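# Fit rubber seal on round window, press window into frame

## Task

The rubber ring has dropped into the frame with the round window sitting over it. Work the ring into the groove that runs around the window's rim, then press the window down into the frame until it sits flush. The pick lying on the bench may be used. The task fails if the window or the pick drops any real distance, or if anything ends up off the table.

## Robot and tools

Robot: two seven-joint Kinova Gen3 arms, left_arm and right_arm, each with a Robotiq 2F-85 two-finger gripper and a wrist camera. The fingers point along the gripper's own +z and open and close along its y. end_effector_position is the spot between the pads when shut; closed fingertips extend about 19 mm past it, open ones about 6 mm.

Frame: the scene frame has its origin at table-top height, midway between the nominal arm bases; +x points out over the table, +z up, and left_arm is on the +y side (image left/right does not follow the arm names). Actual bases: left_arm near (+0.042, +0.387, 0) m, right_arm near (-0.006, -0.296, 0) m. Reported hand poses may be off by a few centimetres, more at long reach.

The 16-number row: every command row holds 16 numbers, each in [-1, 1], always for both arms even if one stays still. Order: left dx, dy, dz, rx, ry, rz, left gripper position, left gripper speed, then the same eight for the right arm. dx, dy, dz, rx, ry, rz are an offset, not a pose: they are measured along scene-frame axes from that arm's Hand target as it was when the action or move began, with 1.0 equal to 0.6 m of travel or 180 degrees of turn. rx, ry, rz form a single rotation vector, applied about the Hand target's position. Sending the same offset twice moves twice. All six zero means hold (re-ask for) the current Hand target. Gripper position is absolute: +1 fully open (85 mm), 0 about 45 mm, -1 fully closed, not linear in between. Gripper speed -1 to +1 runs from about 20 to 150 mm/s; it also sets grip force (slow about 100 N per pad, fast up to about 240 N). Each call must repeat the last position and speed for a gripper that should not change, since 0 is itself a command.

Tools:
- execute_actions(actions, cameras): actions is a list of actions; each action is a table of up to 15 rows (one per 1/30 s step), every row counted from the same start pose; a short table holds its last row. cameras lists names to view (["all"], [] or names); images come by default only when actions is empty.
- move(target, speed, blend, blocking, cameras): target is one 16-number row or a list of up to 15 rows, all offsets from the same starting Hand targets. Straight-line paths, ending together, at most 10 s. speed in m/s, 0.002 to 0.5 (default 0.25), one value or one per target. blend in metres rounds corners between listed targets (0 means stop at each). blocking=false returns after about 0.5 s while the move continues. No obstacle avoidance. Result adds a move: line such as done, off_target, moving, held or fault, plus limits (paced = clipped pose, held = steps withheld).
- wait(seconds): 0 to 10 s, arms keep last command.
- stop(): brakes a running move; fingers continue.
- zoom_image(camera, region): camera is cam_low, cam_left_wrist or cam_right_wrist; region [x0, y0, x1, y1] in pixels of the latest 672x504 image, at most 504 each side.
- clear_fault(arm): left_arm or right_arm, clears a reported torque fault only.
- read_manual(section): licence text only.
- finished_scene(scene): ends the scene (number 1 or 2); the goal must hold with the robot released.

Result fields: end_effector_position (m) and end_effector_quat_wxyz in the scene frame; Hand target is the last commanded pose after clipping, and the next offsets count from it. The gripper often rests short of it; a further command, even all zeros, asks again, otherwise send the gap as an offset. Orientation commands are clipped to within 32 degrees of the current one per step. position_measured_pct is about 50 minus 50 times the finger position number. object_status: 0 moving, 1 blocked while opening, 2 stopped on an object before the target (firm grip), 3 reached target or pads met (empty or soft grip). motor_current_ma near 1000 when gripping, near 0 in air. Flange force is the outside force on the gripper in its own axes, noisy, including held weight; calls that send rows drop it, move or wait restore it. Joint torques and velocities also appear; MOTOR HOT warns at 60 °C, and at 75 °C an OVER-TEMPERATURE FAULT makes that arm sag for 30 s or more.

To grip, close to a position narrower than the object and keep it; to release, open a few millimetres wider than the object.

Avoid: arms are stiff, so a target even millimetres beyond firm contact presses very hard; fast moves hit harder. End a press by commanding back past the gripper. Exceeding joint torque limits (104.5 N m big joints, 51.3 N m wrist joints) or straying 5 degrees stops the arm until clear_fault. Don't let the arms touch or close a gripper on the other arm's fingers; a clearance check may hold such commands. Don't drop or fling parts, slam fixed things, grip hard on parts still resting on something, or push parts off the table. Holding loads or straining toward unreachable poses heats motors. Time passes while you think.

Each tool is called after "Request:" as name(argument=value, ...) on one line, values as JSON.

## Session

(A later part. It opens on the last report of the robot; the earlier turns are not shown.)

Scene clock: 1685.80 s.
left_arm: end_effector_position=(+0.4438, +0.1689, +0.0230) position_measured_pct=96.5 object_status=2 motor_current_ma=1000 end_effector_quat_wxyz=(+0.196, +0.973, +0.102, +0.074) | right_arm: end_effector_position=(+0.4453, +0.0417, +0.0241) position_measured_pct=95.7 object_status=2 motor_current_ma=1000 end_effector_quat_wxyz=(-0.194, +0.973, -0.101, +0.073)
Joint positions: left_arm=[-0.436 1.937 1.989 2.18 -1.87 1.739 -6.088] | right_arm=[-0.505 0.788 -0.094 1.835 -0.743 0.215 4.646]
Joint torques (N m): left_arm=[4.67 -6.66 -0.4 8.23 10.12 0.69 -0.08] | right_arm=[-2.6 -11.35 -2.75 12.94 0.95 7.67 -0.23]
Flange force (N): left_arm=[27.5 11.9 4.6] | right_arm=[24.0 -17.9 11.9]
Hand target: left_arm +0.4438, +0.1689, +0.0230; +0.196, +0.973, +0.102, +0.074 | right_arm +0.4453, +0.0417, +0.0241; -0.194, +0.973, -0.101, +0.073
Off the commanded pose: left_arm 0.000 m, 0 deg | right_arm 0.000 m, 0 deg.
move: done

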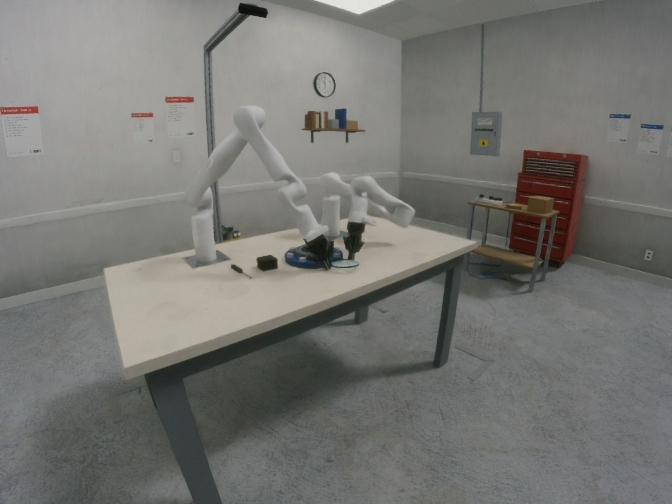

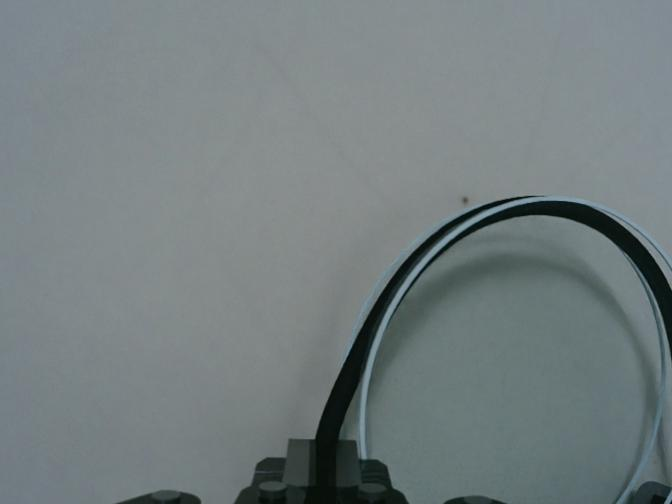

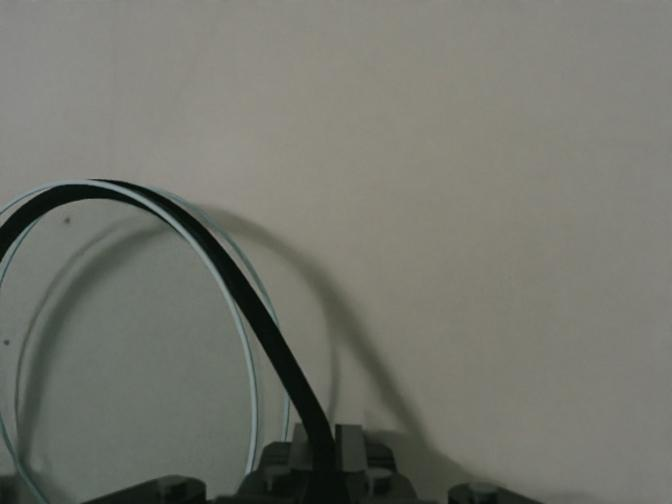

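Request:
move(target=[0.0,-0.009,0.0,0,0.045,0.04,-1,-0.8, 0.0,0.009,0,0,0.045,-0.04,-1,-0.6], speed=0.02, cameras=["cam_right_wrist","cam_left_wrist","cam_low"])

Request:
zoom_image(camera="cam_low", region=[310, 240, 370, 285])

Scene clock: 1706.87 s.
left_arm: end_effector_position=(+0.4438, +0.1635, +0.0230) position_measured_pct=96.5 object_status=2 motor_current_ma=1000 end_effector_quat_wxyz=(+0.183, +0.967, +0.176, +0.017) | right_arm: end_effector_position=(+0.4453, +0.0471, +0.0241) position_measured_pct=95.7 object_status=2 motor_current_ma=1000 end_effector_quat_wxyz=(-0.181, +0.967, -0.176, +0.016)
Joint positions: left_arm=[-0.401 1.927 2.016 2.084 -1.789 1.761 -5.971] | right_arm=[-0.593 0.812 0.056 1.734 -0.751 0.423 4.455]
Joint torques (N m): left_arm=[19.84 -2.11 2.23 8.24 9.61 -10.06 -0.3] | right_arm=[-15.22 -22.2 -14.4 -5.6 -2.92 4.88 -0.27]
Flange force (N): left_arm=[34.1 -17.4 -19.7] | right_arm=[23.5 15.9 -1.9]
Hand target: left_arm +0.4438, +0.1635, +0.0230; +0.183, +0.967, +0.176, +0.017 | right_arm +0.4453, +0.0471, +0.0241; -0.181, +0.967, -0.176, +0.016
Off the commanded pose: left_arm 0.000 m, 0 deg | right_arm 0.000 m, 0 deg.
move: done

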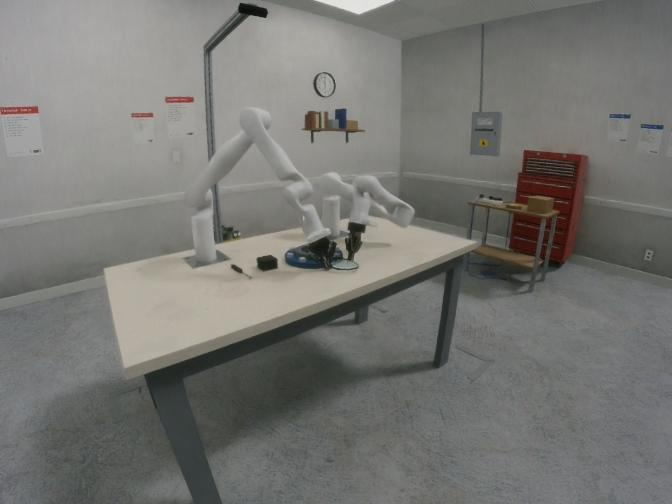

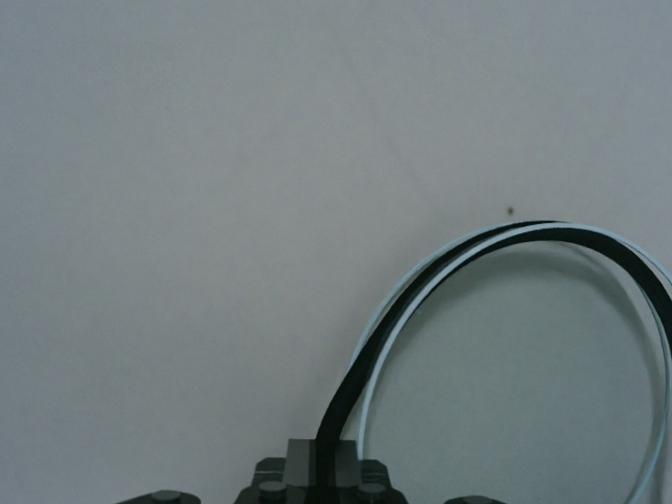

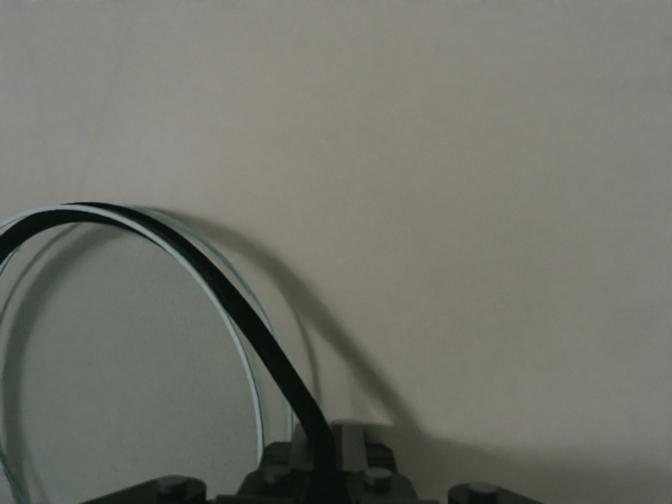

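Scaled by 8.400 from the camera's 672x504 image, which has a finer 960x720 frame.

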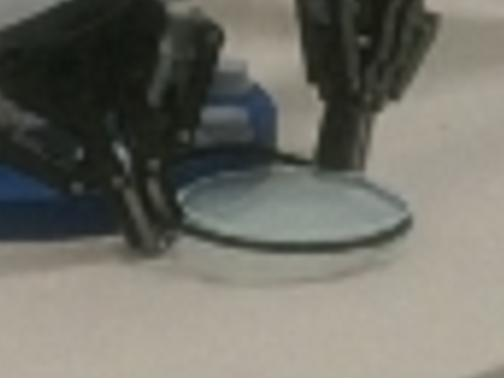

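Request:
move(target=[0.058,0,0.0,0,0,0,-1,-0.8, 0.058,0,0,0,0,0,-1,-0.6], speed=0.02, cameras=["cam_right_wrist","cam_left_wrist","cam_low"])

Request:
zoom_image(camera="cam_low", region=[310, 240, 382, 294])

Scene clock: 1713.90 s.
left_arm: end_effector_position=(+0.4786, +0.1635, +0.0230) position_measured_pct=96.5 object_status=2 motor_current_ma=1000 end_effector_quat_wxyz=(+0.183, +0.967, +0.176, +0.017) | right_arm: end_effector_position=(+0.4801, +0.0471, +0.0241) position_measured_pct=95.7 object_status=2 motor_current_ma=1000 end_effector_quat_wxyz=(-0.182, +0.967, -0.176, +0.016)
Joint positions: left_arm=[-0.4 1.916 2.021 1.971 -1.798 1.738 -6.077] | right_arm=[-0.58 0.857 0.097 1.619 -0.721 0.507 4.433]
Joint torques (N m): left_arm=[13.66 -7.75 4.47 1.41 1.3 -8.83 -0.15] | right_arm=[-13.37 -23.19 -11.69 -15.14 -4.59 -1.47 -0.26]
Flange force (N): left_arm=[6.4 -22.9 -29.7] | right_arm=[7.8 26.0 -17.3]
Hand target: left_arm +0.4786, +0.1635, +0.0230; +0.183, +0.967, +0.176, +0.017 | right_arm +0.4801, +0.0471, +0.0241; -0.182, +0.967, -0.176, +0.016
Off the commanded pose: left_arm 0.000 m, 0 deg | right_arm 0.000 m, 0 deg.
move: done

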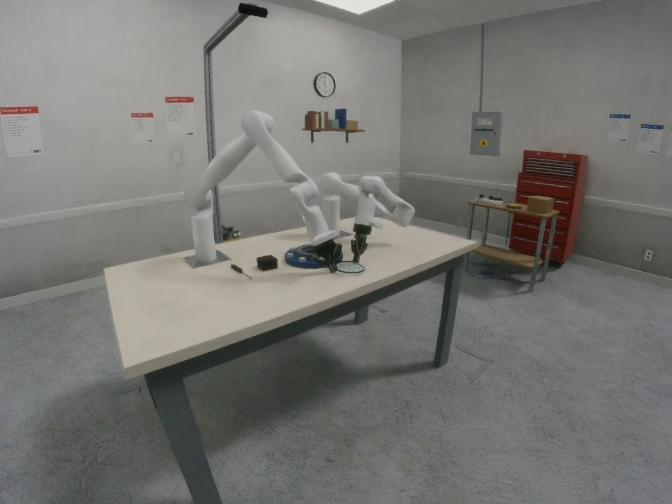

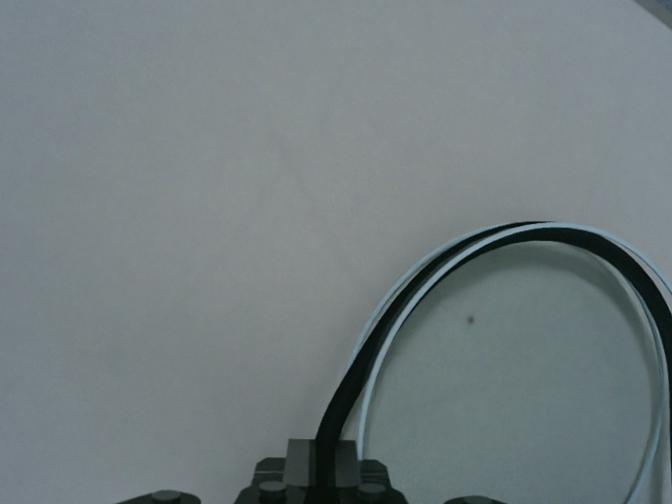

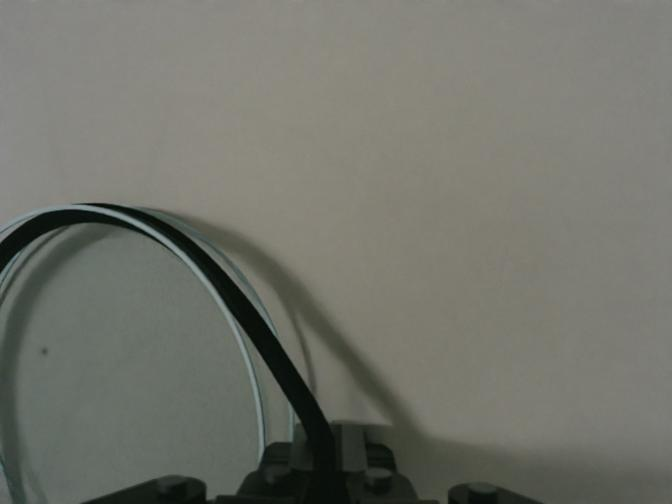

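Scaled by 7.000 from the camera's 672x504 image, which has a finer 960x720 frame.

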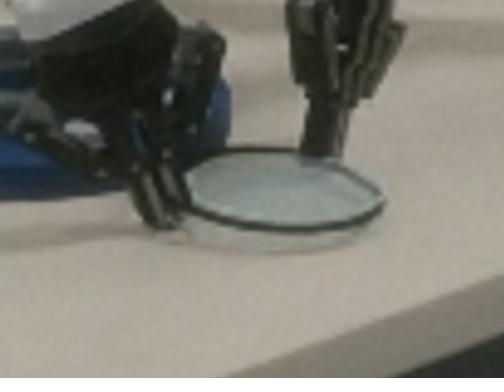

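Request:
move(target=[-0.003,0,0.001,0,-0.055,0,-1,-0.8, -0.003,0,0.001,0,-0.055,0,-1,-0.6], speed=0.02, cameras=["cam_right_wrist","cam_left_wrist","cam_low"])

Request:
zoom_image(camera="cam_low", region=[310, 240, 382, 294])

Scene clock: 1729.13 s.
left_arm: end_effector_position=(+0.4768, +0.1635, +0.0236) position_measured_pct=96.5 object_status=2 motor_current_ma=1000 end_effector_quat_wxyz=(+0.198, +0.962, +0.160, +0.100) | right_arm: end_effector_position=(+0.4783, +0.0471, +0.0247) position_measured_pct=95.7 object_status=2 motor_current_ma=1000 end_effector_quat_wxyz=(-0.196, +0.962, -0.159, +0.100)
Joint positions: left_arm=[-0.413 1.933 1.976 2.138 -1.963 1.731 -6.01] | right_arm=[-0.551 0.81 -0.037 1.786 -0.777 0.18 4.552]
Joint torques (N m): left_arm=[15.12 -11.05 9.27 3.88 1.18 -11.26 -0.2] | right_arm=[-14.27 -23.39 -13.7 -16.16 -1.75 -0.44 -0.23]
Flange force (N): left_arm=[11.2 -28.9 -13.5] | right_arm=[9.0 28.7 -16.0]
Hand target: left_arm +0.4768, +0.1635, +0.0236; +0.198, +0.962, +0.160, +0.100 | right_arm +0.4783, +0.0471, +0.0247; -0.196, +0.962, -0.159, +0.100
Off the commanded pose: left_arm 0.000 m, 0 deg | right_arm 0.000 m, 0 deg.
move: done

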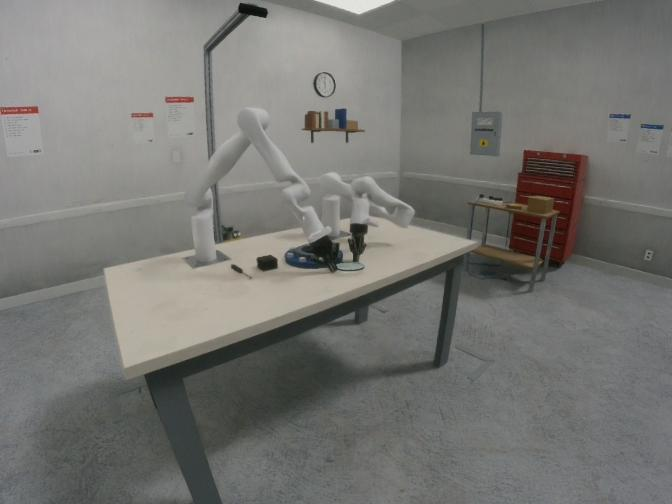

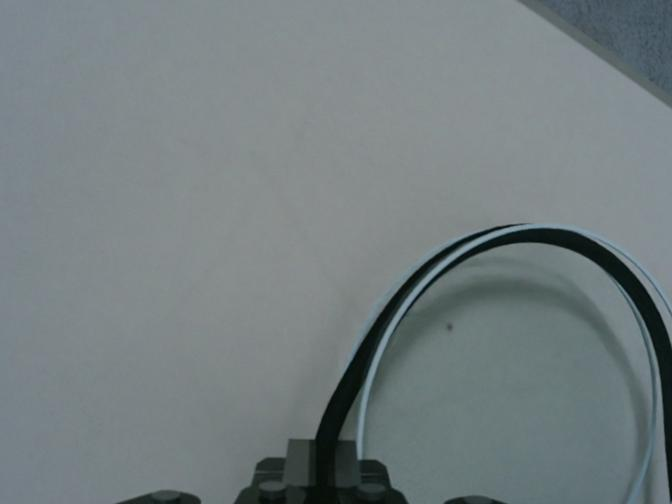

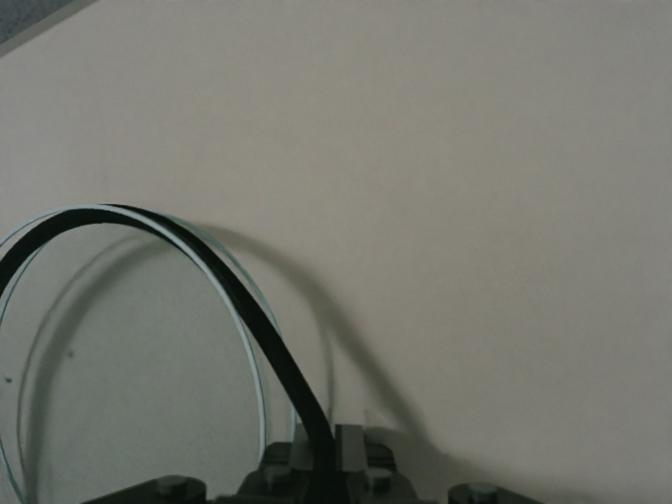

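Scaled by 7.000 from the camera's 672x504 image, which has a finer 960x720 frame.

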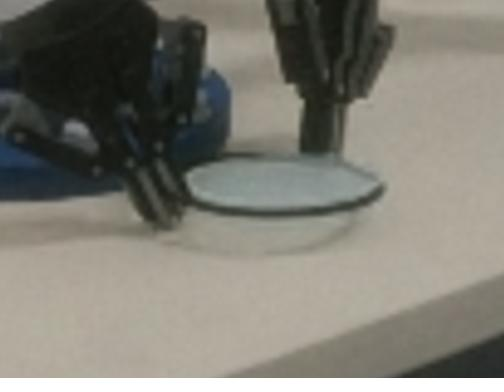

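Request:
zoom_image(camera="cam_low", region=[330, 256, 370, 284])

Scaled by 12.600 from the camera's 672x504 image, which has a finer 960x720 frame.

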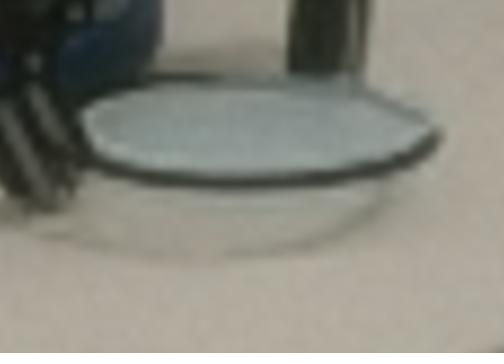

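Request:
move(target=[[0.002,0.002,-0.001,0,0.04,0,-1,-0.8, 0.002,-0.002,-0.001,0,0.04,0,-1,-0.6],[0.002,0.002,-0.001,0,0.04,0,-1,-0.8, 0.002,-0.004,-0.001,0,0.04,0,-0.85,-0.6]], speed=0.02, cameras=["cam_right_wrist","cam_left_wrist","cam_low"])

Request:
zoom_image(camera="cam_low", region=[310, 240, 382, 294])

Scene clock: 1758.07 s.
left_arm: end_effector_position=(+0.4780, +0.1647, +0.0230) position_measured_pct=96.5 object_status=2 motor_current_ma=1000 end_effector_quat_wxyz=(+0.187, +0.966, +0.172, +0.040) | right_arm: end_effector_position=(+0.4795, +0.0447, +0.0241) position_measured_pct=92.6 object_status=3 motor_current_ma=0 end_effector_quat_wxyz=(-0.186, +0.967, -0.171, +0.039)
Joint positions: left_arm=[-0.408 1.92 2.011 2.019 -1.839 1.734 -6.06] | right_arm=[-0.574 0.839 0.07 1.672 -0.738 0.421 4.471]
Joint torques (N m): left_arm=[10.4 -11.52 7.08 2.16 1.07 -7.51 -0.35] | right_arm=[-11.11 -21.65 -9.71 -11.52 -2.6 0.13 0.05]
Flange force (N): left_arm=[5.6 -18.7 -16.2] | right_arm=[8.0 19.1 -12.2]
Hand target: left_arm +0.4780, +0.1647, +0.0230; +0.187, +0.966, +0.172, +0.040 | right_arm +0.4795, +0.0447, +0.0241; -0.186, +0.967, -0.171, +0.039
Off the commanded pose: left_arm 0.000 m, 0 deg | right_arm 0.000 m, 0 deg.
move: done

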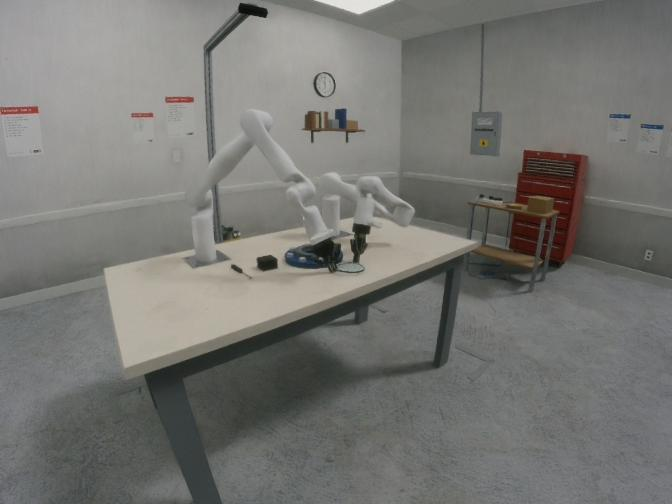

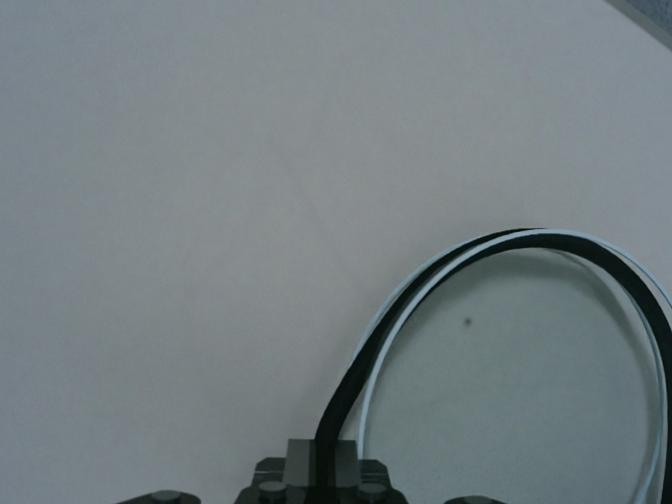

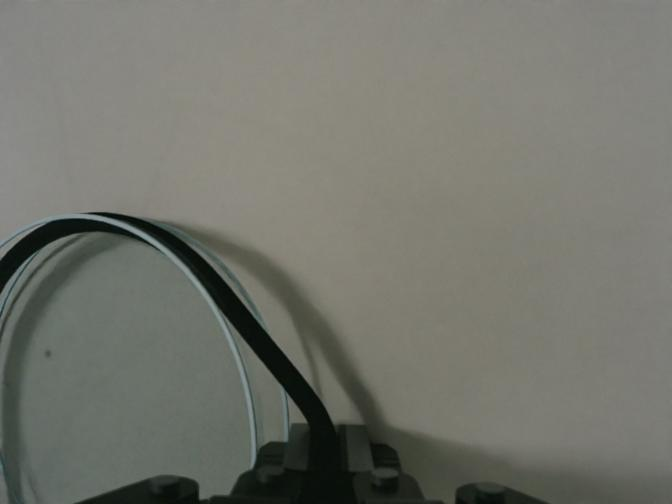

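Scaled by 7.000 from the camera's 672x504 image, which has a finer 960x720 frame.

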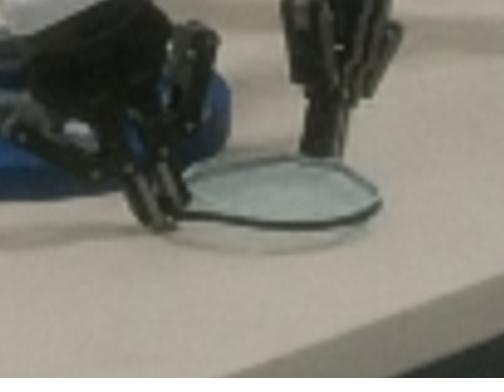

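Request:
move(target=[[0,0,0.0,0,0,0,-1,-0.8, -0.014,0.0025,0,0,0,-0.04,-0.85,-0.6],[0,0,0.0,0,0,0,-1,-0.8, -0.0283,0.0102,0,0,0,-0.08,-0.85,-0.6]], speed=0.02, cameras=["cam_right_wrist","cam_left_wrist","cam_low"])

Request:
zoom_image(camera="cam_low", region=[310, 240, 382, 294])

Scene clock: 1773.27 s.
left_arm: end_effector_position=(+0.4780, +0.1647, +0.0230) position_measured_pct=96.5 object_status=2 motor_current_ma=1000 end_effector_quat_wxyz=(+0.187, +0.966, +0.172, +0.040) | right_arm: end_effector_position=(+0.4625, +0.0508, +0.0241) position_measured_pct=92.6 object_status=3 motor_current_ma=0 end_effector_quat_wxyz=(-0.179, +0.938, -0.291, +0.062)
Joint positions: left_arm=[-0.408 1.92 2.01 2.019 -1.839 1.734 -6.06] | right_arm=[-0.707 0.808 0.145 1.772 -0.845 0.292 4.263]
Joint torques (N m): left_arm=[19.31 -7.12 6.42 3.57 2.82 -12.6 -0.23] | right_arm=[-21.55 -21.46 -19.05 -18.14 -3.36 2.05 0.32]
Flange force (N): left_arm=[14.3 -33.1 -27.8] | right_arm=[26.4 32.9 -23.2]
Hand target: left_arm +0.4780, +0.1647, +0.0230; +0.187, +0.966, +0.172, +0.040 | right_arm +0.4625, +0.0508, +0.0241; -0.179, +0.938, -0.291, +0.062
Off the commanded pose: left_arm 0.000 m, 0 deg | right_arm 0.000 m, 0 deg.
move: done

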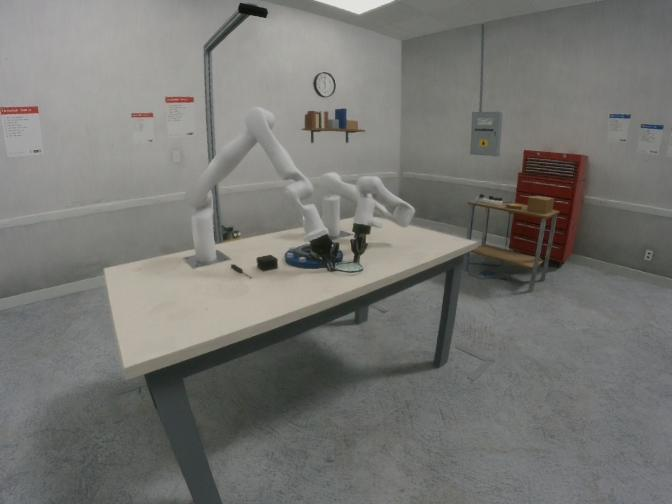

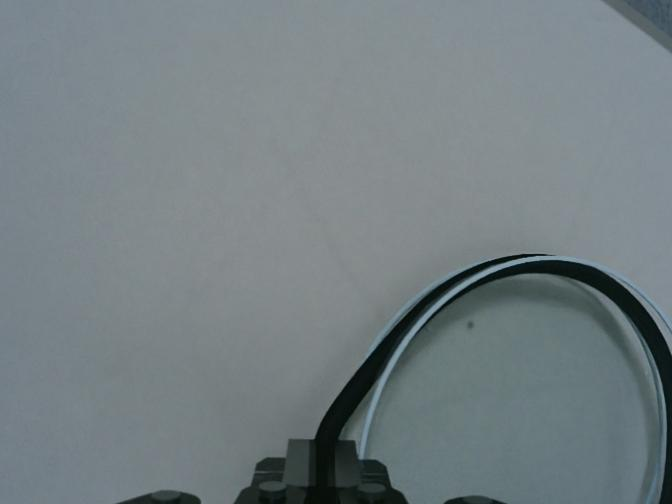

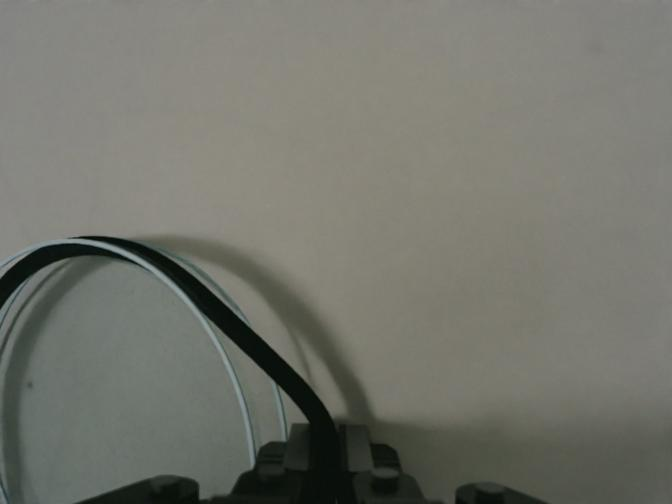

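Scaled by 7.000 from the camera's 672x504 image, which has a finer 960x720 frame.

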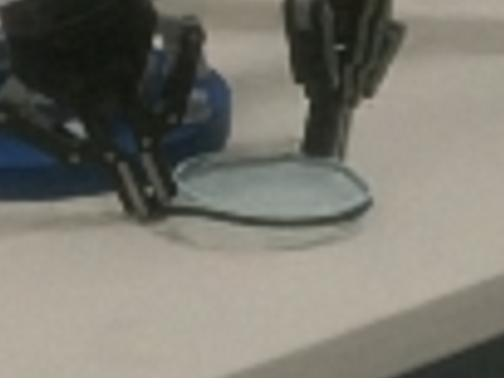

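Request:
zoom_image(camera="cam_low", region=[328, 256, 368, 284])

Request:
zoom_image(camera="cam_right_wrist", region=[0, 220, 400, 504])

Scaled by 12.600 from the camera's 672x504 image, which has a finer 960x720 frame.

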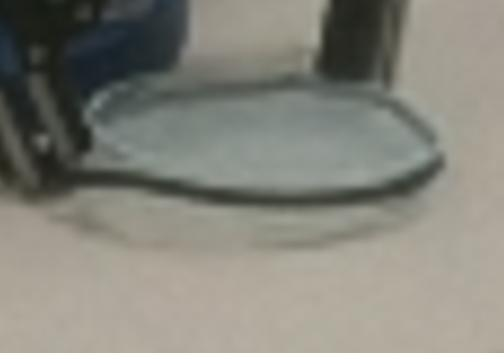

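Scaled by 1.260.

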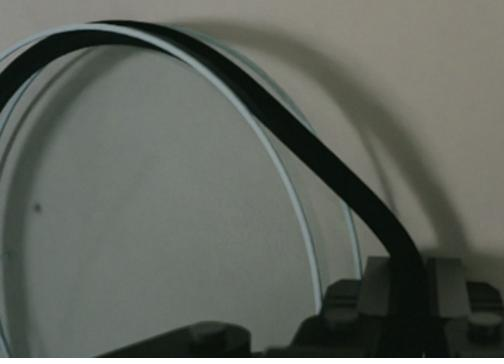

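Request:
move(target=[[0,0,0.0,0,0,0,-1,-0.8, -0.0018,-0.0033,0,0,0,0,-0.76,-0.8],[0,0,0.0,0,0,0,-1,-0.8, -0.0018,-0.0033,0.005,0,0,0,-0.76,-0.8],[0,0,0.0,0,0,0,-1,-0.8, -0.0018,-0.0033,-0.0003,0,0,0,-0.76,-0.8]], speed=0.02, cameras=["cam_right_wrist","cam_left_wrist","cam_low"])

Request:
zoom_image(camera="cam_low", region=[328, 256, 368, 284])

Request:
zoom_image(camera="cam_right_wrist", region=[0, 220, 400, 504])

Scene clock: 1791.57 s.
left_arm: end_effector_position=(+0.4780, +0.1647, +0.0230) position_measured_pct=96.5 object_status=2 motor_current_ma=1000 end_effector_quat_wxyz=(+0.187, +0.966, +0.172, +0.040) | right_arm: end_effector_position=(+0.4615, +0.0489, +0.0240) position_measured_pct=87.9 object_status=3 motor_current_ma=0 end_effector_quat_wxyz=(-0.179, +0.938, -0.291, +0.062)
Joint positions: left_arm=[-0.408 1.92 2.01 2.019 -1.839 1.734 -6.06] | right_arm=[-0.702 0.805 0.139 1.779 -0.847 0.287 4.269]
Joint torques (N m): left_arm=[0.07 -16.12 7.48 0.79 -0.27 -1.32 -0.18] | right_arm=[0.96 -15.07 1.53 -4.76 0.09 -1.4 -0.09]
Flange force (N): left_arm=[-2.6 -1.0 -1.9] | right_arm=[-1.9 -3.3 -11.5]
Hand target: left_arm +0.4780, +0.1647, +0.0230; +0.187, +0.966, +0.172, +0.040 | right_arm +0.4614, +0.0489, +0.0239; -0.179, +0.938, -0.291, +0.062
Off the commanded pose: left_arm 0.000 m, 0 deg | right_arm 0.000 m, 0 deg.
move: done

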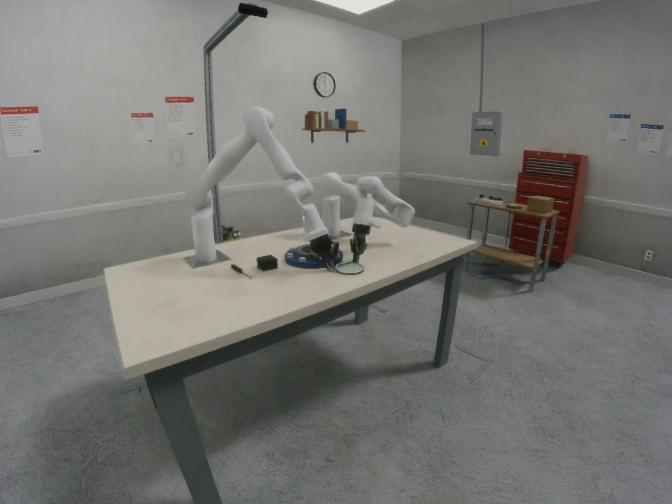

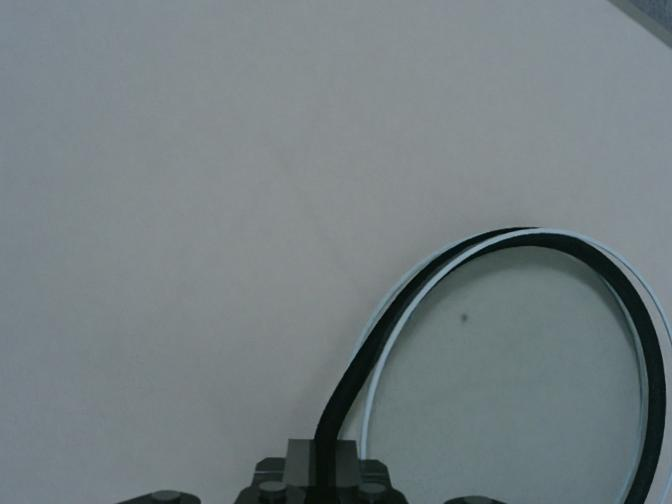

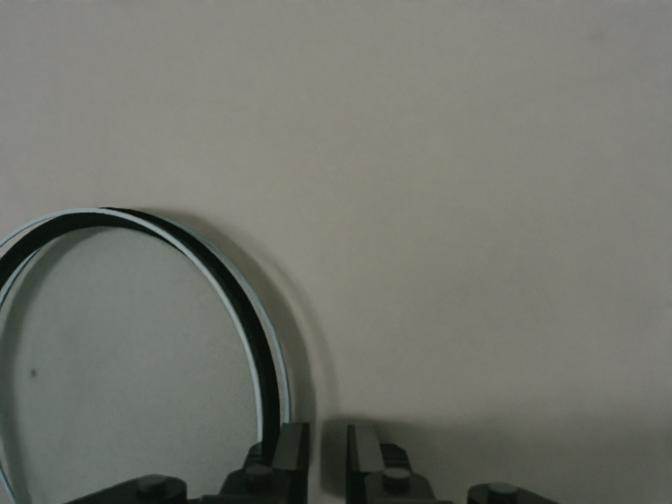

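Scaled by 12.600 from the camera's 672x504 image, which has a finer 960x720 frame.

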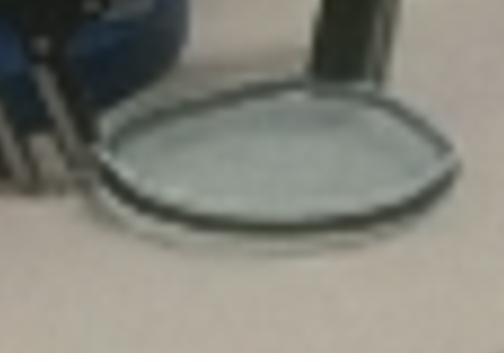

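Scaled by 1.260.

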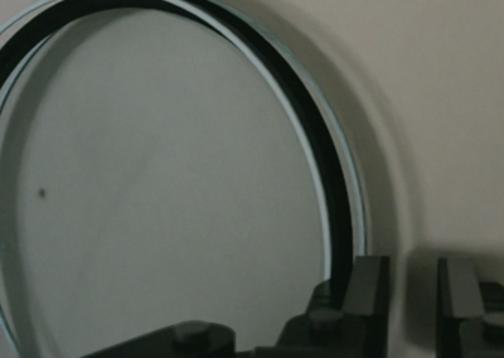

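Request:
move(target=[[-0.0018,0.004,0.0,0,0,0,-0.76,-0.8, -0.0018,-0.0033,0.0,0,0,0,-0.76,-0.8],[-0.0018,0.004,0.007,0,0,0,-0.76,-0.8, -0.0018,-0.0033,0.0,0,0,0,-0.76,-0.8]], speed=0.02, cameras=["cam_right_wrist","cam_left_wrist","cam_low"])

Request:
zoom_image(camera="cam_low", region=[328, 256, 368, 284])

Request:
zoom_image(camera="cam_left_wrist", region=[272, 200, 672, 504])

Scene clock: 1801.63 s.
left_arm: end_effector_position=(+0.4769, +0.1671, +0.0272) position_measured_pct=87.9 object_status=3 motor_current_ma=0 end_effector_quat_wxyz=(+0.187, +0.966, +0.172, +0.040) | right_arm: end_effector_position=(+0.4603, +0.0469, +0.0239) position_measured_pct=87.9 object_status=3 motor_current_ma=0 end_effector_quat_wxyz=(-0.179, +0.938, -0.291, +0.062)
Joint positions: left_arm=[-0.411 1.913 2.018 2.024 -1.827 1.739 -6.056] | right_arm=[-0.696 0.802 0.133 1.786 -0.849 0.282 4.275]
Joint torques (N m): left_arm=[-0.12 -16.34 7.34 0.53 -0.39 -1.32 -0.13] | right_arm=[1.75 -14 2.58 -1.56 0.51 -0.35 -0.04]
Flange force (N): left_arm=[-3.0 -1.1 -1.9] | right_arm=[-1.5 -7.3 -7.4]
Hand target: left_arm +0.4769, +0.1671, +0.0272; +0.187, +0.966, +0.172, +0.040 | right_arm +0.4603, +0.0469, +0.0239; -0.179, +0.938, -0.291, +0.062
Off the commanded pose: left_arm 0.000 m, 0 deg | right_arm 0.000 m, 0 deg.
move: done

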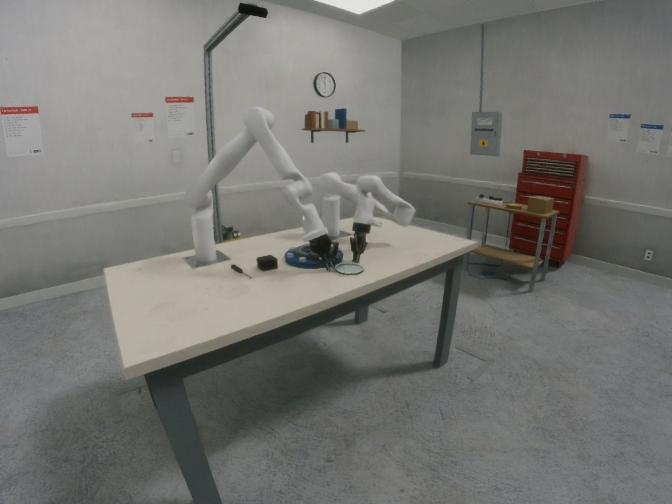

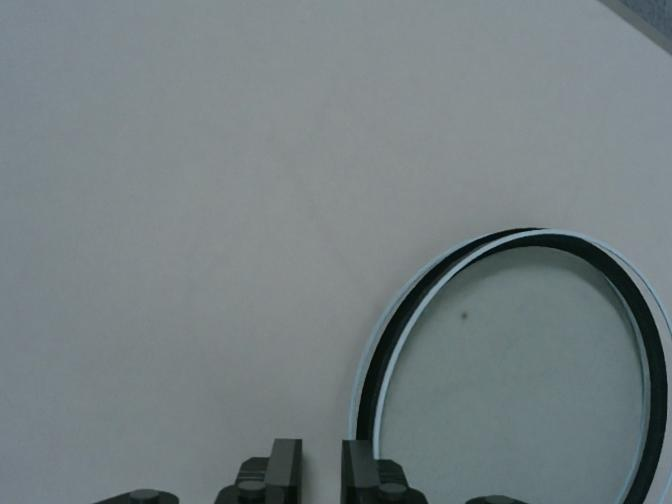

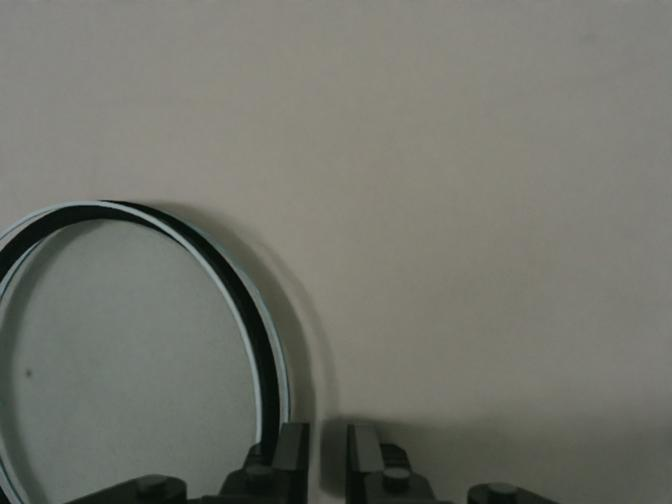

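Scaled by 12.600 from the camera's 672x504 image, which has a finer 960x720 frame.

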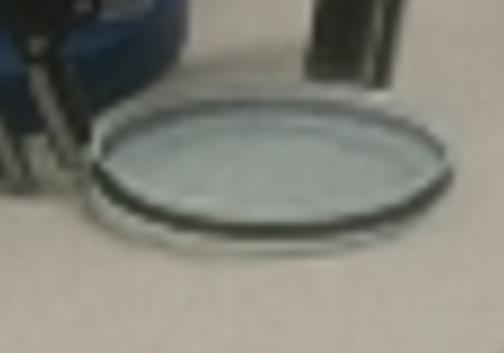

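Scaled by 1.260.

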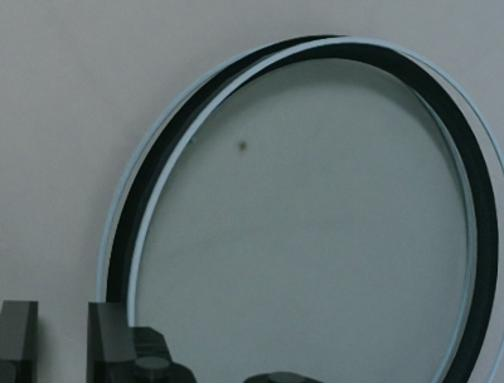

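Request:
move(target=[[-0.01,0.03,0.02,0,0,0,-0.76,-0.8, -0.02,-0.04,0.02,0,0,0,-0.76,-0.8],[-0.02,0.03,0.2,-0.111,0,-0.1122,-0.76,-0.8, -0.02,-0.04,0.2,0.111,0,0.19,-0.76,-0.8]], speed=0.1, cameras=["cam_right_wrist","cam_left_wrist"])

Scene clock: 1810.57 s.
left_arm: end_effector_position=(+0.4649, +0.1850, +0.1472) position_measured_pct=87.9 object_status=3 motor_current_ma=0 end_effector_quat_wxyz=(+0.355, +0.934, +0.005, -0.024) | right_arm: end_effector_position=(+0.4483, +0.0229, +0.1439) position_measured_pct=87.9 object_status=3 motor_current_ma=0 end_effector_quat_wxyz=(-0.347, +0.937, -0.010, -0.044)
Joint positions: left_arm=[-0.542 1.901 2.31 1.887 -1.406 1.684 -6.552] | right_arm=[-0.1 0.721 -0.291 1.662 -0.762 0.782 4.934]
Joint torques (N m): left_arm=[-0.07 -16.83 6.93 -0.35 0.65 -2.1 -0.1] | right_arm=[1.07 -19.62 -1.55 -6.29 -0.97 0.22 -0.08]
Flange force (N): left_arm=[-3.4 0.3 -0.3] | right_arm=[1.4 -1.5 1.4]
Hand target: left_arm +0.4649, +0.1851, +0.1472; +0.355, +0.935, +0.005, -0.024 | right_arm +0.4483, +0.0229, +0.1439; -0.347, +0.937, -0.010, -0.044
Off the commanded pose: left_arm 0.000 m, 0 deg | right_arm 0.000 m, 0 deg.
move: done
Images, in order (width x height): cam_left_wrist 672x504, cam_right_wrist 672x504.

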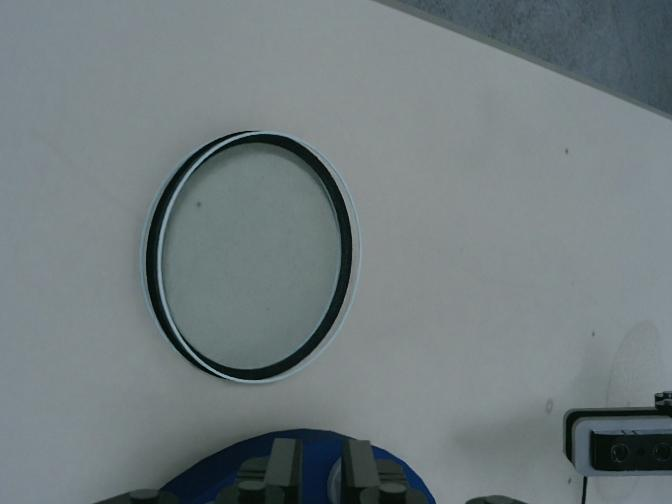

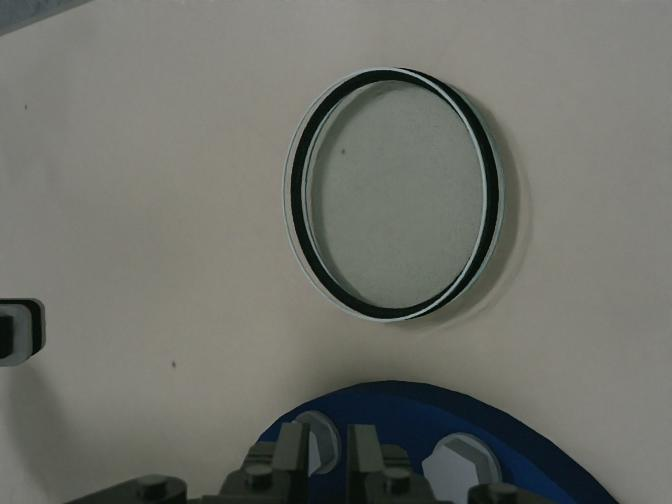

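Request:
move(target=[[0,0.1,0.1,0,0,0,-0.76,-0.8, 0,0.0,0.08,0,0,0,-0.76,-0.8],[0,0.25,0.2,0,0,0,-0.76,-0.8, 0.0,0.14,0.12,-0.2253,-0.0286,0.0065,-0.76,-0.8]], speed=0.15, cameras=["cam_right_wrist"])

Scene clock: 1821.40 s.
left_arm: end_effector_position=(+0.4649, +0.3351, +0.2672) position_measured_pct=87.9 object_status=3 motor_current_ma=0 end_effector_quat_wxyz=(+0.355, +0.934, +0.005, -0.024) | right_arm: end_effector_position=(+0.4483, +0.1069, +0.2159) position_measured_pct=87.9 object_status=3 motor_current_ma=0 end_effector_quat_wxyz=(-0.001, +1.000, +0.000, +0.000)
Joint positions: left_arm=[-0.749 1.681 2.508 1.647 -1.097 1.919 -6.698] | right_arm=[-0.819 0.785 0.134 0.972 -0.097 1.389 4.002]
Joint torques (N m): left_arm=[-0.04 -18.25 6 -1.54 0.82 -2 -0.16] | right_arm=[0.98 -23.54 2.04 -8.48 0.28 -0.55 -0.09]
Flange force (N): left_arm=[-3.2 0.5 0.8] | right_arm=[2.4 -4.1 -1.7]
Hand target: left_arm +0.4649, +0.3351, +0.2672; +0.355, +0.934, +0.005, -0.024 | right_arm +0.4483, +0.1069, +0.2159; -0.001, +1.000, +0.000, +0.000
Off the commanded pose: left_arm 0.000 m, 0 deg | right_arm 0.000 m, 0 deg.
move: done
Images, in order (width x height): cam_right_wrist 672x504.

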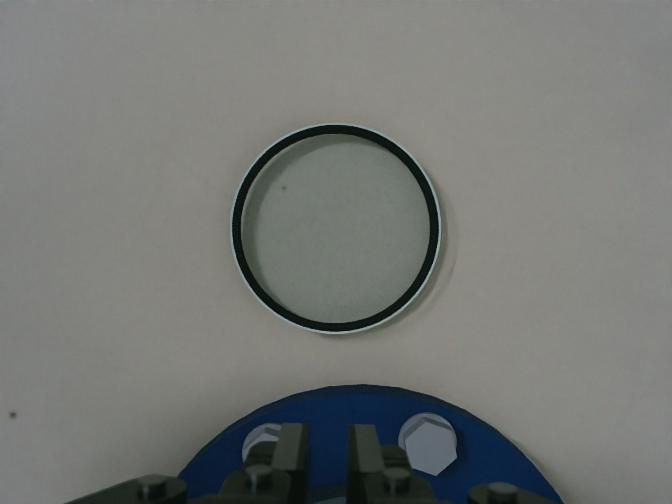

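Request:
move(target=[0,0,0,0,0,0,-0.76,-0.8, -0.3363,-0.033,0.04,0,0,0,-0.76,-0.8], speed=0.15, cameras=["cam_right_wrist"])

Scene clock: 1833.47 s.
left_arm: end_effector_position=(+0.4649, +0.3351, +0.2672) position_measured_pct=87.9 object_status=3 motor_current_ma=0 end_effector_quat_wxyz=(+0.355, +0.934, +0.005, -0.024) | right_arm: end_effector_position=(+0.2466, +0.0871, +0.2399) position_measured_pct=87.9 object_status=3 motor_current_ma=0 end_effector_quat_wxyz=(-0.001, +1.000, +0.000, +0.000)
Joint positions: left_arm=[-0.749 1.681 2.508 1.647 -1.097 1.919 -6.698] | right_arm=[-1.111 0.408 0.106 1.558 -0.046 1.177 3.712]
Joint torques (N m): left_arm=[-0.05 -18.3 6.05 -1.51 0.78 -2 -0.16] | right_arm=[1.15 -16.59 1.67 -8.03 0.31 -0.61 -0.1]
Flange force (N): left_arm=[-3.2 0.5 0.9] | right_arm=[-0.7 -3.2 -1.8]
Hand target: left_arm +0.4649, +0.3351, +0.2672; +0.355, +0.934, +0.005, -0.024 | right_arm +0.2465, +0.0871, +0.2399; -0.001, +1.000, +0.000, +0.000
Off the commanded pose: left_arm 0.000 m, 0 deg | right_arm 0.000 m, 0 deg.
move: done
Images, in order (width x height): cam_right_wrist 672x504.

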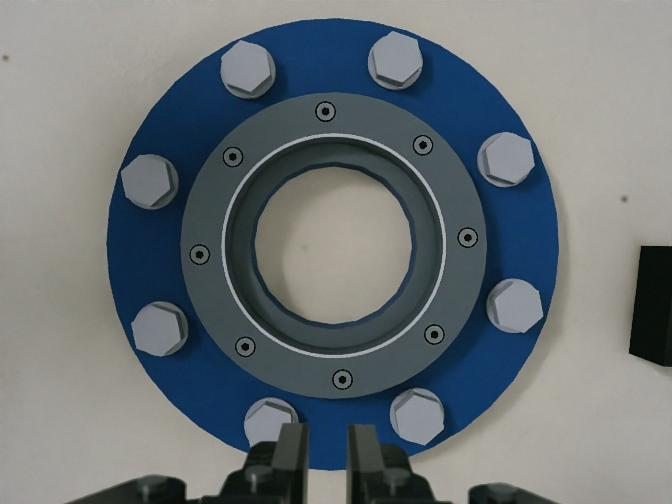

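Request:
move(target=[[0.0777,-0.1,-0.08,0.1927,0.1683,0.4724,0,0, 0.2,-0.12,-0.08,0,0,-0.25,0,0],[0.0777,-0.2445,-0.2453,0.1927,0.1683,0.4724,0,0, 0.444,-0.1103,-0.2,0,0,-0.5,0,0]], speed=0.15, cameras=["cam_right_wrist","cam_left_wrist"])

Scene clock: 1857.37 s.
left_arm: end_effector_position=(+0.5116, +0.1884, +0.1201) position_measured_pct=49.8 object_status=3 motor_current_ma=0 end_effector_quat_wxyz=(+0.000, +0.707, +0.707, +0.000) | right_arm: end_effector_position=(+0.5129, +0.0209, +0.1199) position_measured_pct=49.8 object_status=3 motor_current_ma=0 end_effector_quat_wxyz=(+0.000, +0.707, -0.707, +0.001)
Joint positions: left_arm=[-0.266 1.384 1.755 1.579 -1.38 1.75 -4.946] | right_arm=[-0.796 0.902 0.462 1.139 -0.387 1.182 2.795]
Joint torques (N m): left_arm=[-0.07 -18.83 8.28 -2.65 -0.1 -0.21 -0.11] | right_arm=[0.93 -23.77 4.24 -7.82 0.32 -0.63 -0.1]
Flange force (N): left_arm=[1.3 -4.0 -0.3] | right_arm=[-2.0 -0.7 0.0]
Hand target: left_arm +0.5116, +0.1884, +0.1200; +0.000, +0.707, +0.707, +0.000 | right_arm +0.5130, +0.0209, +0.1199; +0.000, +0.707, -0.707, +0.001
Off the commanded pose: left_arm 0.000 m, 0 deg | right_arm 0.000 m, 0 deg.
move: done
Images, in order (width x height): cam_left_wrist 672x504, cam_right_wrist 672x504.

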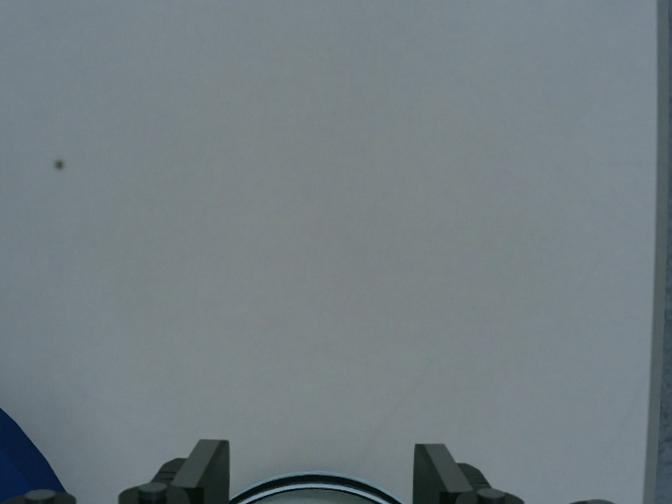

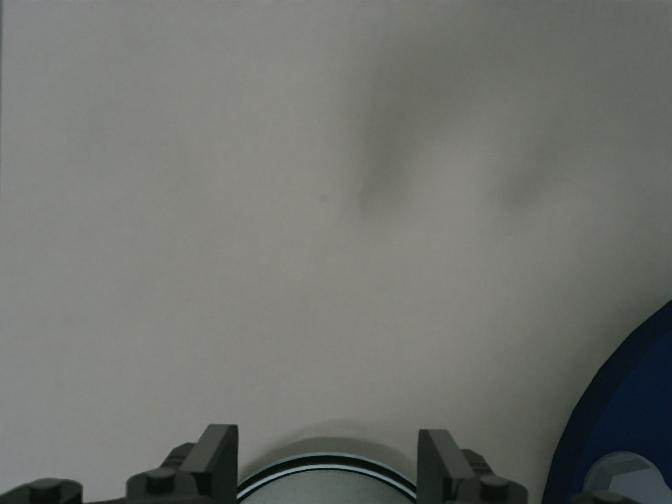

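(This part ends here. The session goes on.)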